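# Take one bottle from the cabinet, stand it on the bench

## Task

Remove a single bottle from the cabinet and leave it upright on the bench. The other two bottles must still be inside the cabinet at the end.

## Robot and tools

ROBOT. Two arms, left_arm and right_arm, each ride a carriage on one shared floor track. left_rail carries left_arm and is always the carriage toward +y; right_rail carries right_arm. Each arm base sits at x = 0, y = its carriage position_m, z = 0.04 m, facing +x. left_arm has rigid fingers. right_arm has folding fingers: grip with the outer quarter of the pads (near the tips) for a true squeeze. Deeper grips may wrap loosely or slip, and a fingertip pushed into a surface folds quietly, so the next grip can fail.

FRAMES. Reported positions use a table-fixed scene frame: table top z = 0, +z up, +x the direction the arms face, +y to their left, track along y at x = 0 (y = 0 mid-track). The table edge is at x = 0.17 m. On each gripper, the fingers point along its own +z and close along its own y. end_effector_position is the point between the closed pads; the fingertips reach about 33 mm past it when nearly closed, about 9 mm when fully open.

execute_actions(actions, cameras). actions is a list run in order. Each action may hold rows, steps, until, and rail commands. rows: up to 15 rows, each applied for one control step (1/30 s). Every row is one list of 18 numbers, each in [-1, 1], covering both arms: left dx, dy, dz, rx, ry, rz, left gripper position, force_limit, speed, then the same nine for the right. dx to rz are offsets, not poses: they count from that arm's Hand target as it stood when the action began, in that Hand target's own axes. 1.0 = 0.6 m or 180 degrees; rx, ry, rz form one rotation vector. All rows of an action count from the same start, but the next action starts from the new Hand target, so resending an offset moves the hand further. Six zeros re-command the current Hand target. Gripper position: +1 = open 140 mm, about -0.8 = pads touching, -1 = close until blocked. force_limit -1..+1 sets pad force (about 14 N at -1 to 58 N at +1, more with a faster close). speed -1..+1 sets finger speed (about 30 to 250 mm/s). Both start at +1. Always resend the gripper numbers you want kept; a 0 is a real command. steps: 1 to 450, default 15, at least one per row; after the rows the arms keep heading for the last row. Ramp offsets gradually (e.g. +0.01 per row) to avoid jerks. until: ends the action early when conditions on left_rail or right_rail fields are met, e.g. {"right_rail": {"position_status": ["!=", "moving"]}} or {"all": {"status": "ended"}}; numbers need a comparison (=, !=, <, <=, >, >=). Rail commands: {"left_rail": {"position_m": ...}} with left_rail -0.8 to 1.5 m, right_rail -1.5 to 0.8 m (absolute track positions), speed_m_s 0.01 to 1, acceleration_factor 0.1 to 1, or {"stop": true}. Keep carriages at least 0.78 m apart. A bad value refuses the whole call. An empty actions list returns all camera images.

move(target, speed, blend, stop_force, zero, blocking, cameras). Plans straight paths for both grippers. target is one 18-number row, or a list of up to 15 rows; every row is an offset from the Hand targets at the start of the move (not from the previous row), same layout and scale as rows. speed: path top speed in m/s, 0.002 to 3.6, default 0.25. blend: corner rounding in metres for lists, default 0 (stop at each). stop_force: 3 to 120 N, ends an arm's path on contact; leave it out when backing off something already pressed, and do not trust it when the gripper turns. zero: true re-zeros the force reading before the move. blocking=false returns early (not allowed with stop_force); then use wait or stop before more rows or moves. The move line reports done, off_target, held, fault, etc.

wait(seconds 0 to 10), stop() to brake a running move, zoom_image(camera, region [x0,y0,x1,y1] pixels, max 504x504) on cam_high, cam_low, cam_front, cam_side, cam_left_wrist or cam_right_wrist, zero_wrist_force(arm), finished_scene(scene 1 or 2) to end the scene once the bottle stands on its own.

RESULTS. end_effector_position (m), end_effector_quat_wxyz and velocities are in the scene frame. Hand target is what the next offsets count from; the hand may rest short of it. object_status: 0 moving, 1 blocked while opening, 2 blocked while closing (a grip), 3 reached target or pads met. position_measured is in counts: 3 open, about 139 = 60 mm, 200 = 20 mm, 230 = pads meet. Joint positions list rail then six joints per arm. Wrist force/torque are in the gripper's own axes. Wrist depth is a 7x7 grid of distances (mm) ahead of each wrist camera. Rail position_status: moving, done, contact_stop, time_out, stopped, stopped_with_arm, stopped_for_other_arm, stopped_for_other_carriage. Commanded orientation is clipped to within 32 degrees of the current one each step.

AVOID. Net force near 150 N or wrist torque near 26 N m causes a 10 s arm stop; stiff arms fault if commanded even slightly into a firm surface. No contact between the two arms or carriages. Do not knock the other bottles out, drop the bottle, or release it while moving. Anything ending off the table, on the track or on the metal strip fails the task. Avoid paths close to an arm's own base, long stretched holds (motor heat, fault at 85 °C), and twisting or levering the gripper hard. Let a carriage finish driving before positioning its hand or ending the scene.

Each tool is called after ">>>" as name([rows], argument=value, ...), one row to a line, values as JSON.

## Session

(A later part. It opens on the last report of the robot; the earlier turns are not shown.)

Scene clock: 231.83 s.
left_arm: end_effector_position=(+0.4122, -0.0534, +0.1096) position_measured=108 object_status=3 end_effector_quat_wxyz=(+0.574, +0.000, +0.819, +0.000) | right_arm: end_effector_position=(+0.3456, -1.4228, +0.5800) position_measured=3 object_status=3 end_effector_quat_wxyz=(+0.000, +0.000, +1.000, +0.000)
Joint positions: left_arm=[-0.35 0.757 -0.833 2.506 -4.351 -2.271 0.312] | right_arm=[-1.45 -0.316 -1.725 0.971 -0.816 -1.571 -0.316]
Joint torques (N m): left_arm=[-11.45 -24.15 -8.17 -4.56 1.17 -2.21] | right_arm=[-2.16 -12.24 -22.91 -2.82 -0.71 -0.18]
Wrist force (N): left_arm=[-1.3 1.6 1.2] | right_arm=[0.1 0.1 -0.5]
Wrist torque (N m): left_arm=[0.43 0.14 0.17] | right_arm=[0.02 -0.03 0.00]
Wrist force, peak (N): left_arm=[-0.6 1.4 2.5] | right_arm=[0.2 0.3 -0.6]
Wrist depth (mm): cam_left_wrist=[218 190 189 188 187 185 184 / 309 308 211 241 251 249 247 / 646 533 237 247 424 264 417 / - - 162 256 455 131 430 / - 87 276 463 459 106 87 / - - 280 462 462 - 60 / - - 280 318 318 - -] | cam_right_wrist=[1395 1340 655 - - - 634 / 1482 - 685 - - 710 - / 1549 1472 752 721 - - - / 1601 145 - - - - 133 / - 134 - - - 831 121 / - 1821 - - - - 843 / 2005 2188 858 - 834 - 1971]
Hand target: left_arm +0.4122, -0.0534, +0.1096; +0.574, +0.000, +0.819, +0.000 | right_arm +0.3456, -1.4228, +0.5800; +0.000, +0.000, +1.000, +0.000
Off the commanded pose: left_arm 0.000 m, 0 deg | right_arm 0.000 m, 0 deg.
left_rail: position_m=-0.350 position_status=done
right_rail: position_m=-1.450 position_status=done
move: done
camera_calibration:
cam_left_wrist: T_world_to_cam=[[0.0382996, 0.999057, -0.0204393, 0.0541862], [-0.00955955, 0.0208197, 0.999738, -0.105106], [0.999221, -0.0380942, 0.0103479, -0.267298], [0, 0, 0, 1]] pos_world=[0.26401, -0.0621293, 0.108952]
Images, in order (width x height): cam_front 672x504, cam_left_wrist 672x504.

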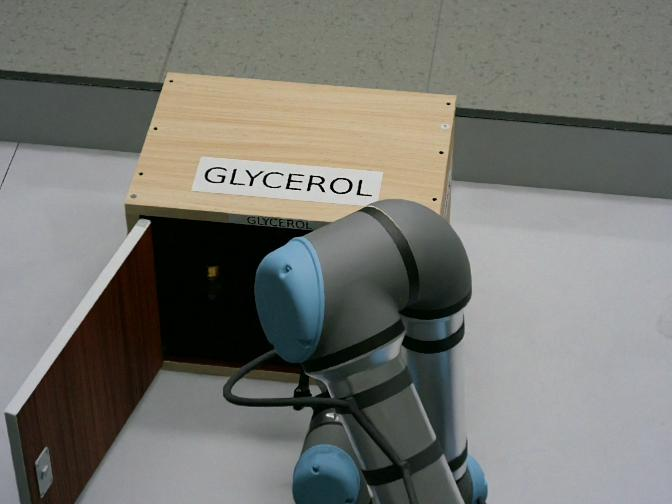

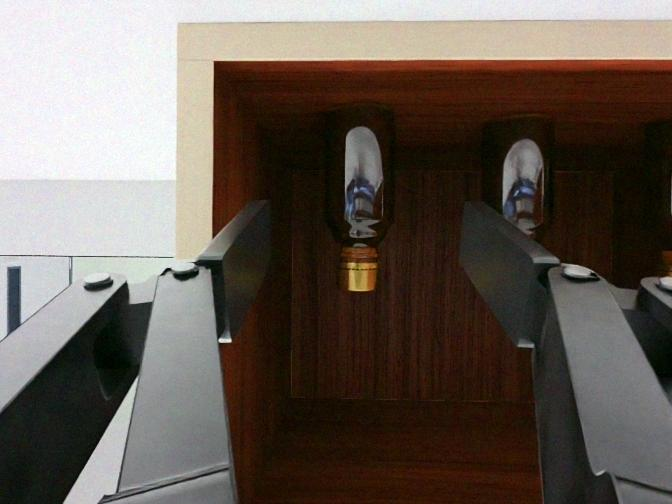

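>>> move(target=[0,-0.004,0.2077,0,0,0,0.17,-1,0,0,0,0,0,0,0,1,1,1], speed=0.06, stop_force=8, cameras=["cam_left_wrist"])

Scene clock: 245.40 s.
left_arm: end_effector_position=(+0.5018, -0.0553, +0.0771) position_measured=108 object_status=3 end_effector_quat_wxyz=(+0.574, +0.000, +0.819, +0.000) | right_arm: end_effector_position=(+0.3456, -1.4228, +0.5800) position_measured=3 object_status=3 end_effector_quat_wxyz=(+0.000, +0.000, +1.000, +0.000)
Joint positions: left_arm=[-0.35 0.575 -0.722 2.351 -4.362 -2.107 0.218] | right_arm=[-1.45 -0.316 -1.725 0.971 -0.816 -1.571 -0.316]
Joint torques (N m): left_arm=[8.6 -46.89 8.09 -4.71 -3.07 2.54] | right_arm=[-2.73 -10.87 -23.1 -2.77 -0.66 -0.09]
Wrist force (N): left_arm=[-0.5 4.6 2.2] | right_arm=[0.2 0.3 -0.5]
Wrist torque (N m): left_arm=[0.54 0.06 0.08] | right_arm=[0.07 -0.04 0.00]
Wrist force, peak (N): left_arm=[-1.5 19.9 -2.4] | right_arm=[0.2 0.2 -0.7]
Wrist depth (mm): cam_left_wrist=[102 106 105 112 104 104 103 / 102 123 160 152 155 157 156 / 102 123 230 154 229 265 169 / 102 116 162 154 156 124 170 / - 87 268 166 370 106 87 / - - 270 373 373 - 60 / - - 272 373 370 - -] | cam_right_wrist=[1403 674 654 676 668 - - / 1472 718 695 - - - - / 1539 1519 - - 721 727 718 / 1634 136 - - - - 134 / - 126 - - - - 121 / - 1849 - - 852 877 840 / 1955 1908 852 - - - -]
Hand target: left_arm +0.5018, -0.0553, +0.0771; +0.574, +0.000, +0.819, +0.000 (not the last commanded pose) | right_arm +0.3456, -1.4228, +0.5800; +0.000, +0.000, +1.000, +0.000
Off the commanded pose: left_arm 0.029 m, 0 deg | right_arm 0.000 m, 0 deg.
left_rail: position_m=-0.350 position_status=done
right_rail: position_m=-1.450 position_status=done
move: contact (left_arm)
camera_calibration:
cam_left_wrist: T_world_to_cam=[[0.0383017, 0.999057, -0.0204383, 0.0518857], [-0.00965947, 0.0208226, 0.999737, -0.0715848], [0.99922, -0.0380942, 0.0104479, -0.356567], [0, 0, 0, 1]] pos_world=[0.35361, -0.0639293, 0.0763517]
Images, in order (width x height): cam_left_wrist 672x504.

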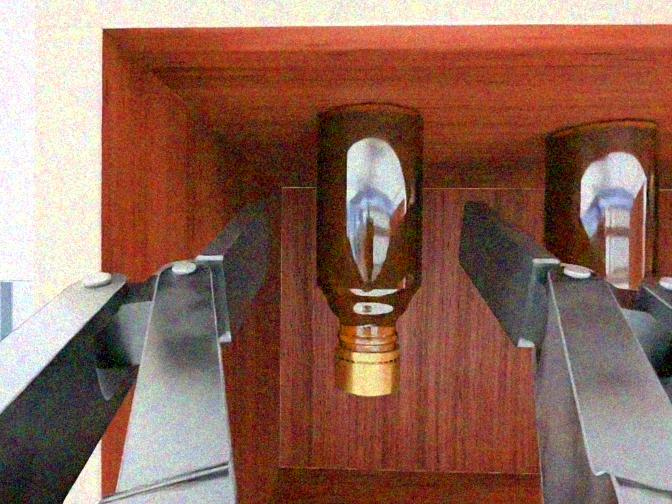

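>>> move([
  [0,0,-0.117,0,0,0,0.17,-1,0,0,0,0,0,0,0,1,1,1],
  [0,0.0222,-0.117,0.0418,0,0.0152,-0.1,-1,0,0,0,0,0,0,0,1,1,1],
], speed=0.08, cameras=["cam_left_wrist"])

Scene clock: 259.43 s.
left_arm: end_effector_position=(+0.4358, -0.0420, +0.1010) position_measured=141 object_status=3 end_effector_quat_wxyz=(+0.572, +0.057, +0.817, -0.040) | right_arm: end_effector_position=(+0.3456, -1.4228, +0.5800) position_measured=3 object_status=3 end_effector_quat_wxyz=(+0.000, +0.000, +1.000, +0.000)
Joint positions: left_arm=[-0.35 0.813 -0.826 2.365 -4.12 -2.443 0.447] | right_arm=[-1.45 -0.316 -1.725 0.971 -0.816 -1.571 -0.316]
Joint torques (N m): left_arm=[9.71 -45.2 -11.29 -1.1 -2.8 2.61] | right_arm=[-2.95 -11.31 -23.14 -2.84 -0.94 -0.19]
Wrist force (N): left_arm=[-0.8 2.1 1.2] | right_arm=[0.2 0.2 -0.5]
Wrist torque (N m): left_arm=[0.53 0.04 0.09] | right_arm=[0.05 -0.04 0.00]
Wrist force, peak (N): left_arm=[-1.1 5.0 2.1] | right_arm=[0.2 0.3 -0.8]
Wrist depth (mm): cam_left_wrist=[186 179 173 167 161 156 150 / 284 181 208 217 225 220 222 / - 180 236 220 384 229 387 / - 181 132 228 150 220 394 / - 94 111 435 430 75 80 / - 76 288 436 432 - 63 / - - - 333 333 - -] | cam_right_wrist=[1411 666 676 - - - - / 1491 704 - - 695 680 - / 1549 1348 774 732 - - 697 / 1634 146 - 800 734 772 134 / - 126 - 780 - - 121 / - 1864 - - - - - / 1893 1988 - - 2149 823 2229]
Hand target: left_arm +0.4358, -0.0420, +0.1010; +0.572, +0.057, +0.817, -0.040 | right_arm +0.3456, -1.4228, +0.5800; +0.000, +0.000, +1.000, +0.000
Off the commanded pose: left_arm 0.000 m, 0 deg | right_arm 0.000 m, 0 deg.
left_rail: position_m=-0.350 position_status=done
right_rail: position_m=-1.450 position_status=done
move: done
camera_calibration:
cam_left_wrist: T_world_to_cam=[[0.177042, 0.983992, -0.0204016, -0.0194646], [-0.0066718, 0.0219285, 0.999737, -0.0977482], [0.984181, -0.176859, 0.0104473, -0.289668], [0, 0, 0, 1]] pos_world=[0.287879, -0.0299339, 0.100352]
Images, in order (width x height): cam_left_wrist 672x504.

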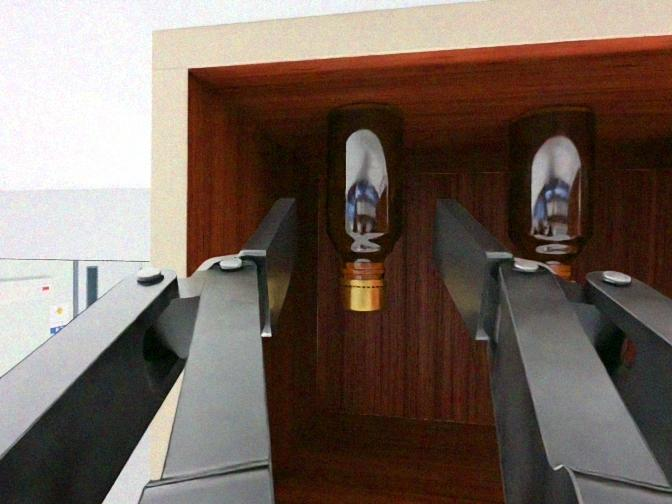

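>>> move(target=[0,0,0.135,0,0,0,-0.1,-1,0,0,0,0,0,0,0,1,1,1], speed=0.05, stop_force=6, cameras=["cam_left_wrist"])

Scene clock: 271.33 s.
left_arm: end_effector_position=(+0.5112, -0.0525, +0.0734) position_measured=141 object_status=3 end_effector_quat_wxyz=(+0.572, +0.057, +0.817, -0.040) | right_arm: end_effector_position=(+0.3456, -1.4228, +0.5800) position_measured=3 object_status=3 end_effector_quat_wxyz=(+0.000, +0.000, +1.000, +0.000)
Joint positions: left_arm=[-0.35 0.654 -0.721 2.25 -4.192 -2.305 0.334] | right_arm=[-1.45 -0.316 -1.725 0.971 -0.816 -1.571 -0.316]
Joint torques (N m): left_arm=[-10.91 -30.9 -12.01 -4.4 1.13 -2.27] | right_arm=[-3.34 -11.81 -23.47 -2.8 -0.87 -0.19]
Wrist force (N): left_arm=[-0.9 1.9 1.2] | right_arm=[0.1 0.3 -0.5]
Wrist torque (N m): left_arm=[0.50 0.09 0.17] | right_arm=[0.06 -0.02 0.00]
Wrist force, peak (N): left_arm=[-1.0 2.2 1.7] | right_arm=[0.3 0.5 -0.7]
Wrist depth (mm): cam_left_wrist=[103 100 98 98 97 97 96 / 110 127 150 142 143 146 145 / 110 134 209 145 212 299 151 / 111 127 131 148 145 335 148 / - 94 111 154 150 75 80 / - 76 256 319 355 - 63 / - - - 362 361 - -] | cam_right_wrist=[1395 1164 654 646 - - - / 1472 - - - - - - / 1569 1303 - 710 - - - / 1645 136 785 - - 765 133 / - 135 - - - - 121 / - 1807 - - - - 837 / 2056 1955 - - - - 809]
Hand target: left_arm +0.5112, -0.0525, +0.0734; +0.572, +0.057, +0.817, -0.040 | right_arm +0.3456, -1.4228, +0.5800; +0.000, +0.000, +1.000, +0.000
Off the commanded pose: left_arm 0.000 m, 0 deg | right_arm 0.000 m, 0 deg.
left_rail: position_m=-0.350 position_status=done
right_rail: position_m=-1.450 position_status=done
move: done
camera_calibration:
cam_left_wrist: T_world_to_cam=[[0.177042, 0.983992, -0.0204016, -0.0229483], [-0.0066718, 0.0219285, 0.999737, -0.06932], [0.984181, -0.176859, 0.0104473, -0.36546], [0, 0, 0, 1]] pos_world=[0.363279, -0.0405339, 0.0726517]
Images, in order (width x height): cam_left_wrist 672x504.

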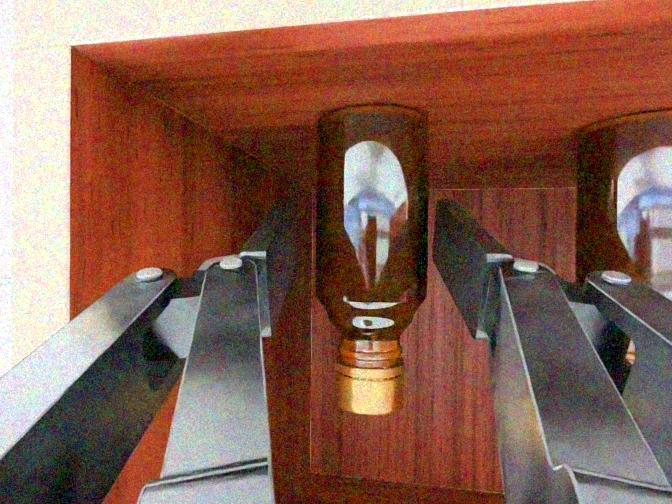

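>>> move(target=[0,0.001,0.018,0,0,0,-0.1,-1,0,0,0,0,0,0,0,1,1,1], speed=0.02, stop_force=6)

>>> execute_actions([
  {"rows":[[0,0,0,0,0,0,-1,-0.6,-1,0,0,0,0,0,0,1,1,1]],"steps":75},
], cameras=["cam_left_wrist"])

Scene clock: 282.43 s.
left_arm: end_effector_position=(+0.5213, -0.0534, +0.0697) position_measured=141 object_status=3 end_effector_quat_wxyz=(+0.572, +0.057, +0.817, -0.040) | right_arm: end_effector_position=(+0.3456, -1.4228, +0.5800) position_measured=3 object_status=3 end_effector_quat_wxyz=(+0.000, +0.000, +1.000, +0.000)
Joint positions: left_arm=[-0.35 0.637 -0.708 2.231 -4.194 -2.289 0.323] | right_arm=[-1.45 -0.316 -1.725 0.971 -0.816 -1.571 -0.316]
Joint torques (N m): left_arm=[-10.51 -31.39 -11.36 -4.43 1.11 -2.38] | right_arm=[-3.52 -10.64 -23.65 -2.81 -1.04 -0.1]
Wrist force (N): left_arm=[-0.9 1.9 1.4] | right_arm=[0.2 0.3 -0.5]
Wrist torque (N m): left_arm=[0.50 0.06 0.17] | right_arm=[0.08 -0.04 -0.01]
Wrist force, peak (N): left_arm=[-1.1 2.2 1.2] | right_arm=[0.2 0.6 -0.7]
Wrist depth (mm): cam_left_wrist=[- 92 91 91 90 96 89 / 109 125 139 132 134 136 135 / 109 132 201 137 149 276 146 / 109 126 132 138 135 326 142 / - 94 111 138 136 75 80 / - 76 254 145 150 - 63 / - - - 354 349 - -] | cam_right_wrist=[1420 676 646 668 - 650 634 / 1491 708 700 - 691 676 - / 1569 1482 - 708 721 - - / 1612 136 - 774 767 - 133 / - 126 - 809 837 - 121 / - 1864 - - 837 846 864 / 2005 1988 - 921 883 - -]
Hand target: left_arm +0.5213, -0.0534, +0.0697; +0.572, +0.057, +0.817, -0.040 | right_arm +0.3456, -1.4228, +0.5800; +0.000, +0.000, +1.000, +0.000
Off the commanded pose: left_arm 0.000 m, 0 deg | right_arm 0.000 m, 0 deg.
left_rail: position_m=-0.350 position_status=done
right_rail: position_m=-1.450 position_status=done
move: done

Scene clock: 285.13 s.
left_arm: end_effector_position=(+0.5213, -0.0534, +0.0697) position_measured=161 object_status=2 end_effector_quat_wxyz=(+0.572, +0.057, +0.817, -0.040) | right_arm: end_effector_position=(+0.3456, -1.4228, +0.5800) position_measured=3 object_status=3 end_effector_quat_wxyz=(+0.000, +0.000, +1.000, +0.000)
Joint positions: left_arm=[-0.35 0.637 -0.708 2.231 -4.194 -2.289 0.323] | right_arm=[-1.45 -0.316 -1.725 0.971 -0.816 -1.571 -0.316]
Joint torques (N m): left_arm=[-9.93 -31.29 3.36 -0.74 -2.6 -2.34] | right_arm=[-3.2 -10.39 -23.98 -2.66 -0.94 -0.09]
Wrist force (N): left_arm=[-3.2 2.9 -1.5] | right_arm=[0.2 0.3 -0.8]
Wrist torque (N m): left_arm=[0.44 0.18 0.23] | right_arm=[0.06 -0.04 0.00]
Wrist force, peak (N): left_arm=[-3.8 3.1 -1.9] | right_arm=[0.2 0.2 -0.8]
Wrist depth (mm): cam_left_wrist=[- 92 91 91 90 96 90 / 109 125 139 133 135 136 135 / 109 132 202 136 233 277 145 / 109 126 168 136 136 328 142 / - 87 87 139 137 86 80 / - 68 - 144 - - 70 / - - - 356 - - -] | cam_right_wrist=[1387 1255 666 652 655 636 - / 1472 - - - 666 689 631 / 1539 1411 741 725 714 702 650 / 1645 145 - - - 752 133 / - 126 820 - - - 121 / - 1780 - - - - - / - - - - - 823 -]
Hand target: left_arm +0.5213, -0.0534, +0.0697; +0.572, +0.057, +0.817, -0.040 | right_arm +0.3456, -1.4228, +0.5800; +0.000, +0.000, +1.000, +0.000
Off the commanded pose: left_arm 0.000 m, 0 deg | right_arm 0.000 m, 0 deg.
left_rail: position_m=-0.350 position_status=done
right_rail: position_m=-1.450 position_status=done
camera_calibration:
cam_left_wrist: T_world_to_cam=[[0.177042, 0.983992, -0.0204016, -0.0240248], [-0.0066718, 0.0219285, 0.999737, -0.0655361], [0.984181, -0.176859, 0.0104473, -0.375503], [0, 0, 0, 1]] pos_world=[0.373379, -0.0413339, 0.0689517]
Images, in order (width x height): cam_left_wrist 672x504.

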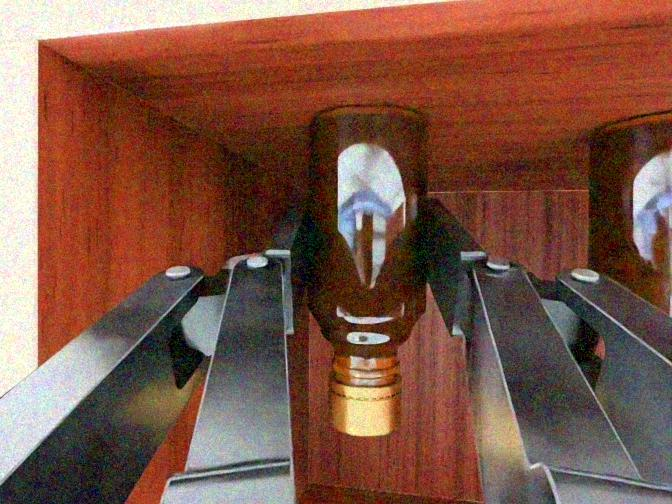

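>>> move([
  [-0.0235,0,-0.0086,0,0,0,-1,-0.6,-1,0,0,0,0,0,0,1,1,1],
  [0.0837,-0.044,-0.3032,0,0,0,-1,-0.6,-1,0,0,0,0,0,0,1,1,1],
], speed=[0.04,0.1], blend=[0.003,0], stop_force=20, cameras=["cam_front","cam_side","cam_high","cam_left_wrist"])

Scene clock: 299.33 s.
left_arm: end_effector_position=(+0.3313, -0.0534, +0.0846) position_measured=161 object_status=2 end_effector_quat_wxyz=(+0.572, +0.057, +0.817, -0.040) | right_arm: end_effector_position=(+0.3456, -1.4228, +0.5800) position_measured=3 object_status=3 end_effector_quat_wxyz=(+0.000, +0.000, +1.000, +0.000)
Joint positions: left_arm=[-0.35 1.044 -0.801 2.506 -4.08 -2.626 0.697] | right_arm=[-1.45 -0.316 -1.725 0.971 -0.816 -1.571 -0.316]
Joint torques (N m): left_arm=[9.58 -43.5 8.87 -1.57 -3.83 2.63] | right_arm=[-3.49 -10.53 -23.68 -2.77 -1.13 -0.16]
Wrist force (N): left_arm=[2.0 1.9 2.4] | right_arm=[0.2 0.3 -0.7]
Wrist torque (N m): left_arm=[0.48 0.01 0.09] | right_arm=[0.07 -0.04 0.00]
Wrist force, peak (N): left_arm=[-3.7 3.0 -1.8] | right_arm=[-0.1 0.4 -1.0]
Wrist depth (mm): cam_left_wrist=[167 155 154 154 153 152 151 / 238 237 261 193 210 230 229 / 414 406 342 136 304 319 305 / - - 102 136 136 324 487 / - 87 87 139 136 86 80 / - 68 - 145 - - 70 / - - - 361 - - -] | cam_right_wrist=[1411 678 668 636 - 648 643 / 1472 - 697 716 - - 666 / 1549 1634 697 725 - - - / 1634 136 - - 765 - 133 / - 126 - - - - 121 / - 1807 - 904 - - - / 1955 1908 1864 849 1580 2056 -]
Hand target: left_arm +0.3313, -0.0534, +0.0846; +0.572, +0.057, +0.817, -0.040 | right_arm +0.3456, -1.4228, +0.5800; +0.000, +0.000, +1.000, +0.000
Off the commanded pose: left_arm 0.000 m, 0 deg | right_arm 0.000 m, 0 deg.
left_rail: position_m=-0.350 position_status=done
right_rail: position_m=-1.450 position_status=done
move: done
camera_calibration:
cam_left_wrist: T_world_to_cam=[[0.177042, 0.983992, -0.0204016, 0.00999989], [-0.0066718, 0.0219285, 0.999737, -0.0817969], [0.984181, -0.176859, 0.0104473, -0.188782], [0, 0, 0, 1]] pos_world=[0.183479, -0.0414339, 0.0839517]
Images, in order (width x height): cam_high 672x504, cam_front 672x504, cam_side 672x504, cam_left_wrist 672x504.

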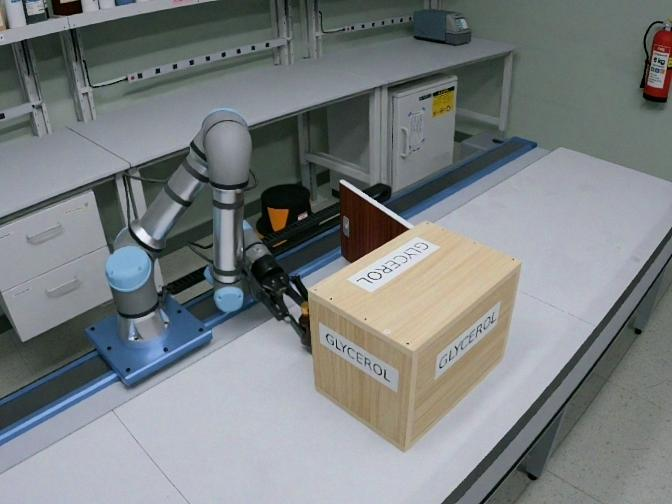

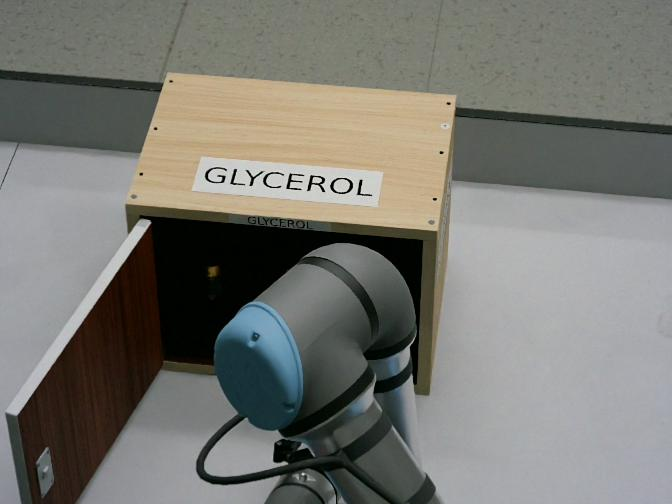

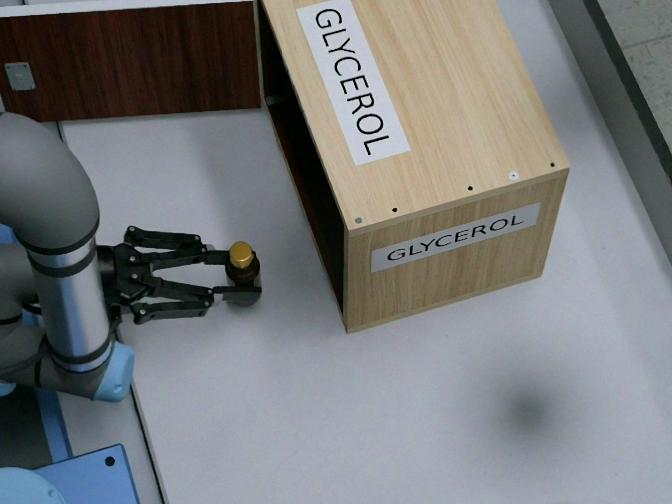

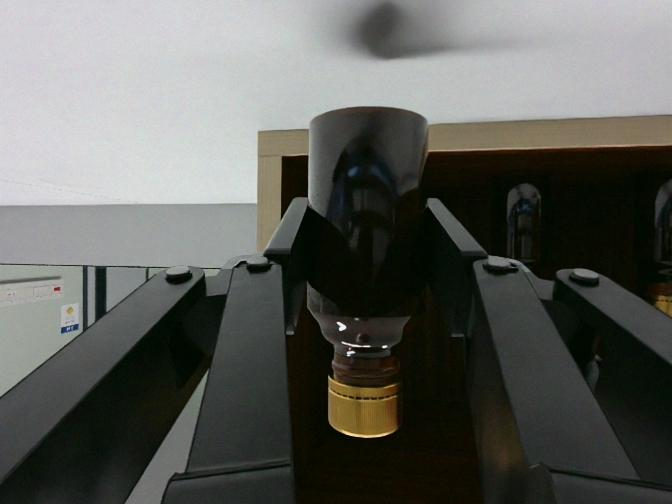

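>>> move(target=[0.0627,0,0.0228,0,0,0,-1,-0.6,-1,0,0,0,0,0,0,1,1,1], speed=0.02, stop_force=4, cameras=["cam_side","cam_left_wrist"])

Scene clock: 306.97 s.
left_arm: end_effector_position=(+0.3313, -0.0534, +0.0513) position_measured=161 object_status=2 end_effector_quat_wxyz=(+0.572, +0.057, +0.817, -0.040) | right_arm: end_effector_position=(+0.3456, -1.4228, +0.5800) position_measured=3 object_status=3 end_effector_quat_wxyz=(+0.000, +0.000, +1.000, +0.000)
Joint positions: left_arm=[-0.35 1.044 -0.675 2.473 -4.174 -2.626 0.698] | right_arm=[-1.45 -0.316 -1.725 0.971 -0.816 -1.571 -0.316]
Joint torques (N m): left_arm=[6.96 -43.47 11.57 -0.76 -1.51 -1.68] | right_arm=[-4.52 -10.84 -24.35 -2.75 -1.05 -0.02]
Wrist force (N): left_arm=[-3.3 1.7 1.4] | right_arm=[-0.1 0.3 -0.7]
Wrist torque (N m): left_arm=[0.46 0.10 0.17] | right_arm=[0.08 0.01 0.00]
Wrist force, peak (N): left_arm=[-20.6 2.6 -5.3] | right_arm=[0.1 0.5 -0.9]
Wrist depth (mm): cam_left_wrist=[- 92 91 91 97 90 89 / 157 140 139 133 135 136 135 / 299 295 239 136 232 249 241 / - - 102 137 136 320 442 / - 87 87 138 137 86 80 / - 68 - 144 - - 70 / - - - 398 - - -] | cam_right_wrist=[1371 646 668 648 654 - - / 1454 - 704 - 668 - - / 1539 1580 748 752 - - - / 1601 136 - 757 - - 133 / - 126 823 806 - - 121 / - 1849 - - - 877 - / - 1893 - 867 814 806 2074]
Hand target: left_arm +0.3313, -0.0534, +0.0514; +0.572, +0.057, +0.817, -0.040 (not the last commanded pose) | right_arm +0.3456, -1.4228, +0.5800; +0.000, +0.000, +1.000, +0.000
Off the commanded pose: left_arm 0.007 m, 0 deg | right_arm 0.000 m, 0 deg.
left_rail: position_m=-0.350 position_status=done
right_rail: position_m=-1.450 position_status=done
move: contact (left_arm)
camera_calibration:
cam_left_wrist: T_world_to_cam=[[0.177247, 0.983954, -0.020434, 0.00920143], [-0.00636747, 0.0219088, 0.99974, -0.0485666], [0.984146, -0.17707, 0.0101486, -0.188305], [0, 0, 0, 1]] pos_world=[0.18338, -0.041333, 0.050653]
Images, in order (width x height): cam_side 672x504, cam_left_wrist 672x504.

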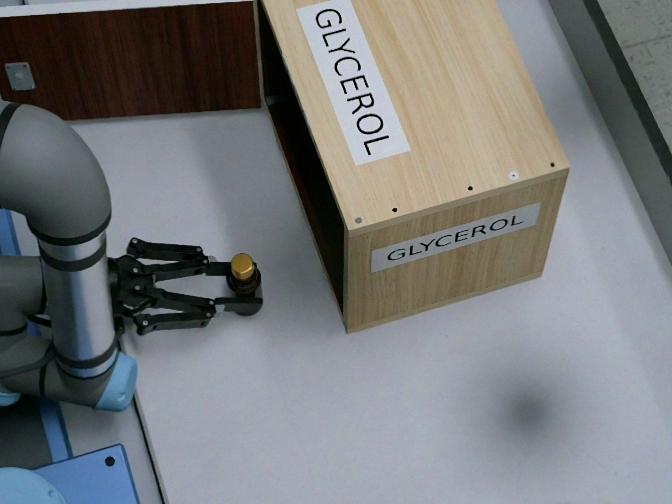

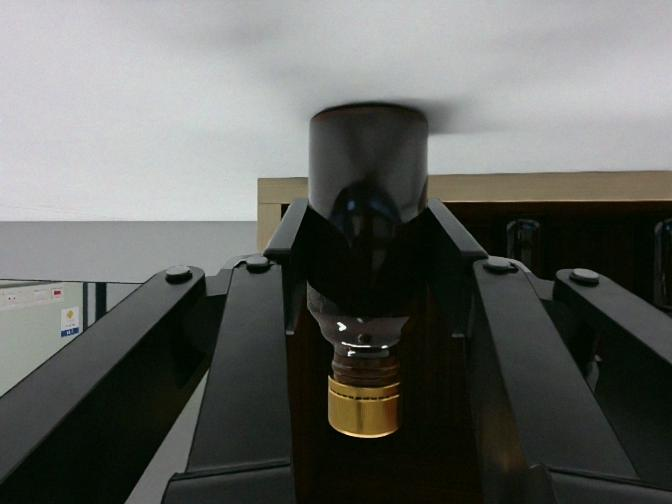

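>>> execute_actions([
  {"rows":[[0,0,0,0,0,0,-0.1,-1,-1,0,0,0,0,0,0,1,1,1]],"steps":40},
])

>>> move([
  [0,0,-0.17,0,0,0,-0.1,-1,-1,0,0,0,0,0,0,1,1,1],
  [-0.15,0,-0.25,0,0,0,-0.1,-1,-1,0,0,0,0,0,0,1,1,1],
], speed=[0.06,0.15], cameras=["cam_high","cam_front","cam_side","cam_left_wrist"])

Scene clock: 316.37 s.
left_arm: end_effector_position=(+0.3313, -0.0534, +0.0514) position_measured=141 object_status=3 end_effector_quat_wxyz=(+0.572, +0.057, +0.817, -0.040) | right_arm: end_effector_position=(+0.3456, -1.4228, +0.5800) position_measured=3 object_status=3 end_effector_quat_wxyz=(+0.000, +0.000, +1.000, +0.000)
Joint positions: left_arm=[-0.35 1.044 -0.675 2.473 -4.174 -2.626 0.698] | right_arm=[-1.45 -0.316 -1.725 0.971 -0.816 -1.571 -0.316]
Joint torques (N m): left_arm=[1.23 -42.7 10.3 -1.81 -2.81 -1.86] | right_arm=[-4.22 -10.66 -24.45 -2.6 -1.17 -0.22]
Wrist force (N): left_arm=[-0.8 1.9 1.4] | right_arm=[0.1 0.4 -0.6]
Wrist torque (N m): left_arm=[0.48 0.05 0.08] | right_arm=[0.09 -0.02 0.00]
Wrist force, peak (N): left_arm=[-4.1 1.9 1.1] | right_arm=[0.1 0.5 -1.0]
Wrist depth (mm): cam_left_wrist=[- 92 91 91 97 90 89 / 157 140 139 132 135 136 135 / 297 295 280 136 231 250 240 / - 754 109 140 136 321 443 / - 94 111 139 137 75 80 / - 76 282 144 526 - 63 / - - - 396 423 - -] | cam_right_wrist=[1454 1371 633 - - - - / 1472 - - - - 674 - / 1569 1549 - - - - - / 1668 136 - 765 - - 133 / - 126 - - 800 798 122 / - 1821 - - - 817 - / 2005 1971 935 874 817 849 -]
Hand target: left_arm +0.3313, -0.0534, +0.0514; +0.572, +0.057, +0.817, -0.040 | right_arm +0.3456, -1.4228, +0.5800; +0.000, +0.000, +1.000, +0.000
Off the commanded pose: left_arm 0.000 m, 0 deg | right_arm 0.000 m, 0 deg.
left_rail: position_m=-0.350 position_status=done
right_rail: position_m=-1.450 position_status=done

Scene clock: 320.13 s.
left_arm: end_effector_position=(+0.2222, -0.0382, +0.1872) position_measured=141 object_status=3 end_effector_quat_wxyz=(+0.572, +0.057, +0.817, -0.040) | right_arm: end_effector_position=(+0.3456, -1.4228, +0.5800) position_measured=3 object_status=3 end_effector_quat_wxyz=(+0.000, +0.000, +1.000, +0.000)
Joint positions: left_arm=[-0.35 1.379 -1.456 2.534 -2.794 -2.789 1.416] | right_arm=[-1.45 -0.316 -1.725 0.971 -0.816 -1.571 -0.316]
Joint torques (N m): left_arm=[9.56 -28.47 -22.43 -1.15 -0.39 2.54] | right_arm=[-4.51 -11.06 -25.29 -2.64 -1.11 -0.25]
Wrist force (N): left_arm=[-1.0 1.7 1.6] | right_arm=[0.0 0.3 -0.8]
Wrist torque (N m): left_arm=[0.44 0.10 0.09] | right_arm=[0.08 0.00 0.00]
Wrist force, peak (N): left_arm=[-1.0 2.1 1.8] | right_arm=[0.2 0.5 -0.9]
Wrist depth (mm): cam_left_wrist=[350 328 372 248 345 342 336 / 541 555 527 256 450 424 407 / - - 798 580 629 607 458 / - - 109 583 149 597 484 / - 94 71 429 430 75 80 / - 76 4590 4789 - - 63 / - - - - - - -] | cam_right_wrist=[1395 1325 676 654 638 704 620 / 1482 1437 - - 682 - 664 / 1569 739 - - - - - / 1645 146 - - - - 133 / - 126 - 755 - - 121 / - 1864 - - - 782 - / - 1924 861 828 774 2188 -]
Hand target: left_arm +0.2222, -0.0382, +0.1872; +0.572, +0.057, +0.817, -0.040 | right_arm +0.3456, -1.4228, +0.5800; +0.000, +0.000, +1.000, +0.000
Off the commanded pose: left_arm 0.000 m, 0 deg | right_arm 0.000 m, 0 deg.
left_rail: position_m=-0.350 position_status=done
right_rail: position_m=-1.450 position_status=done
move: done
camera_calibration:
cam_left_wrist: T_world_to_cam=[[0.176845, 0.984029, -0.0203237, 0.0163553], [-0.00659129, 0.0218327, 0.99974, -0.185443], [0.984217, -0.176665, 0.010347, -0.079753], [0, 0, 0, 1]] pos_world=[0.0743796, -0.0261349, 0.186552]
Images, in order (width x height): cam_high 672x504, cam_front 672x504, cam_side 672x504, cam_left_wrist 672x504.

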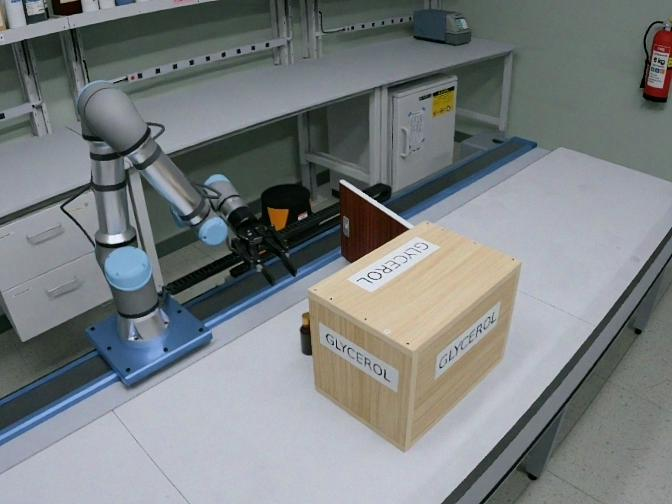

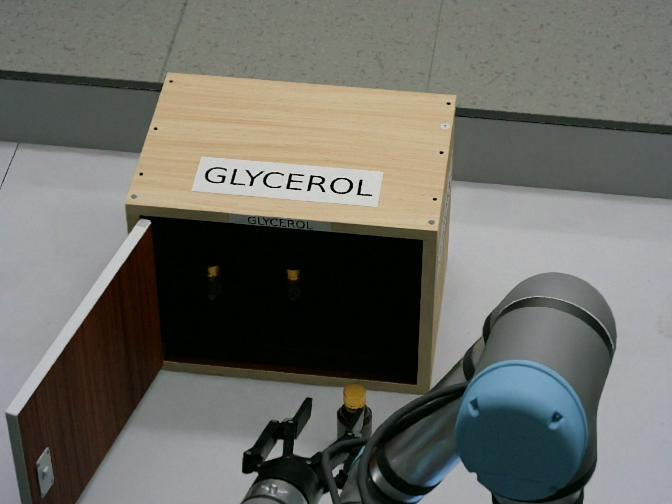

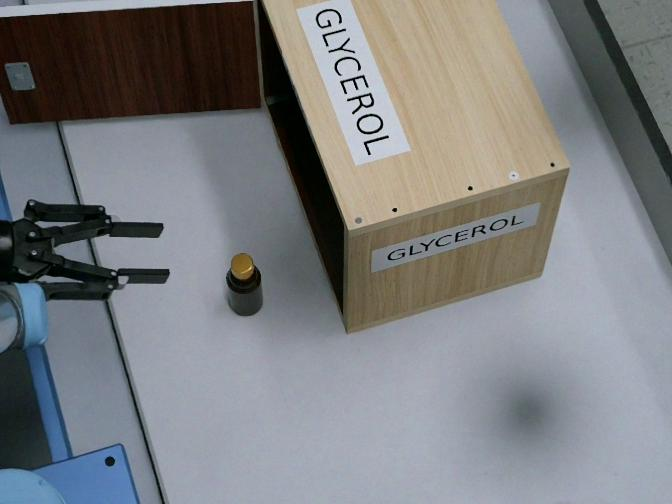

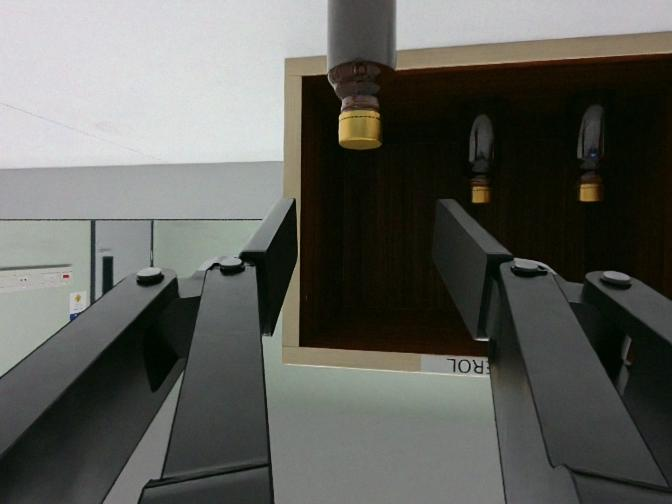

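>>> finished_scene(scene=1)

The scene is finished: the task was done.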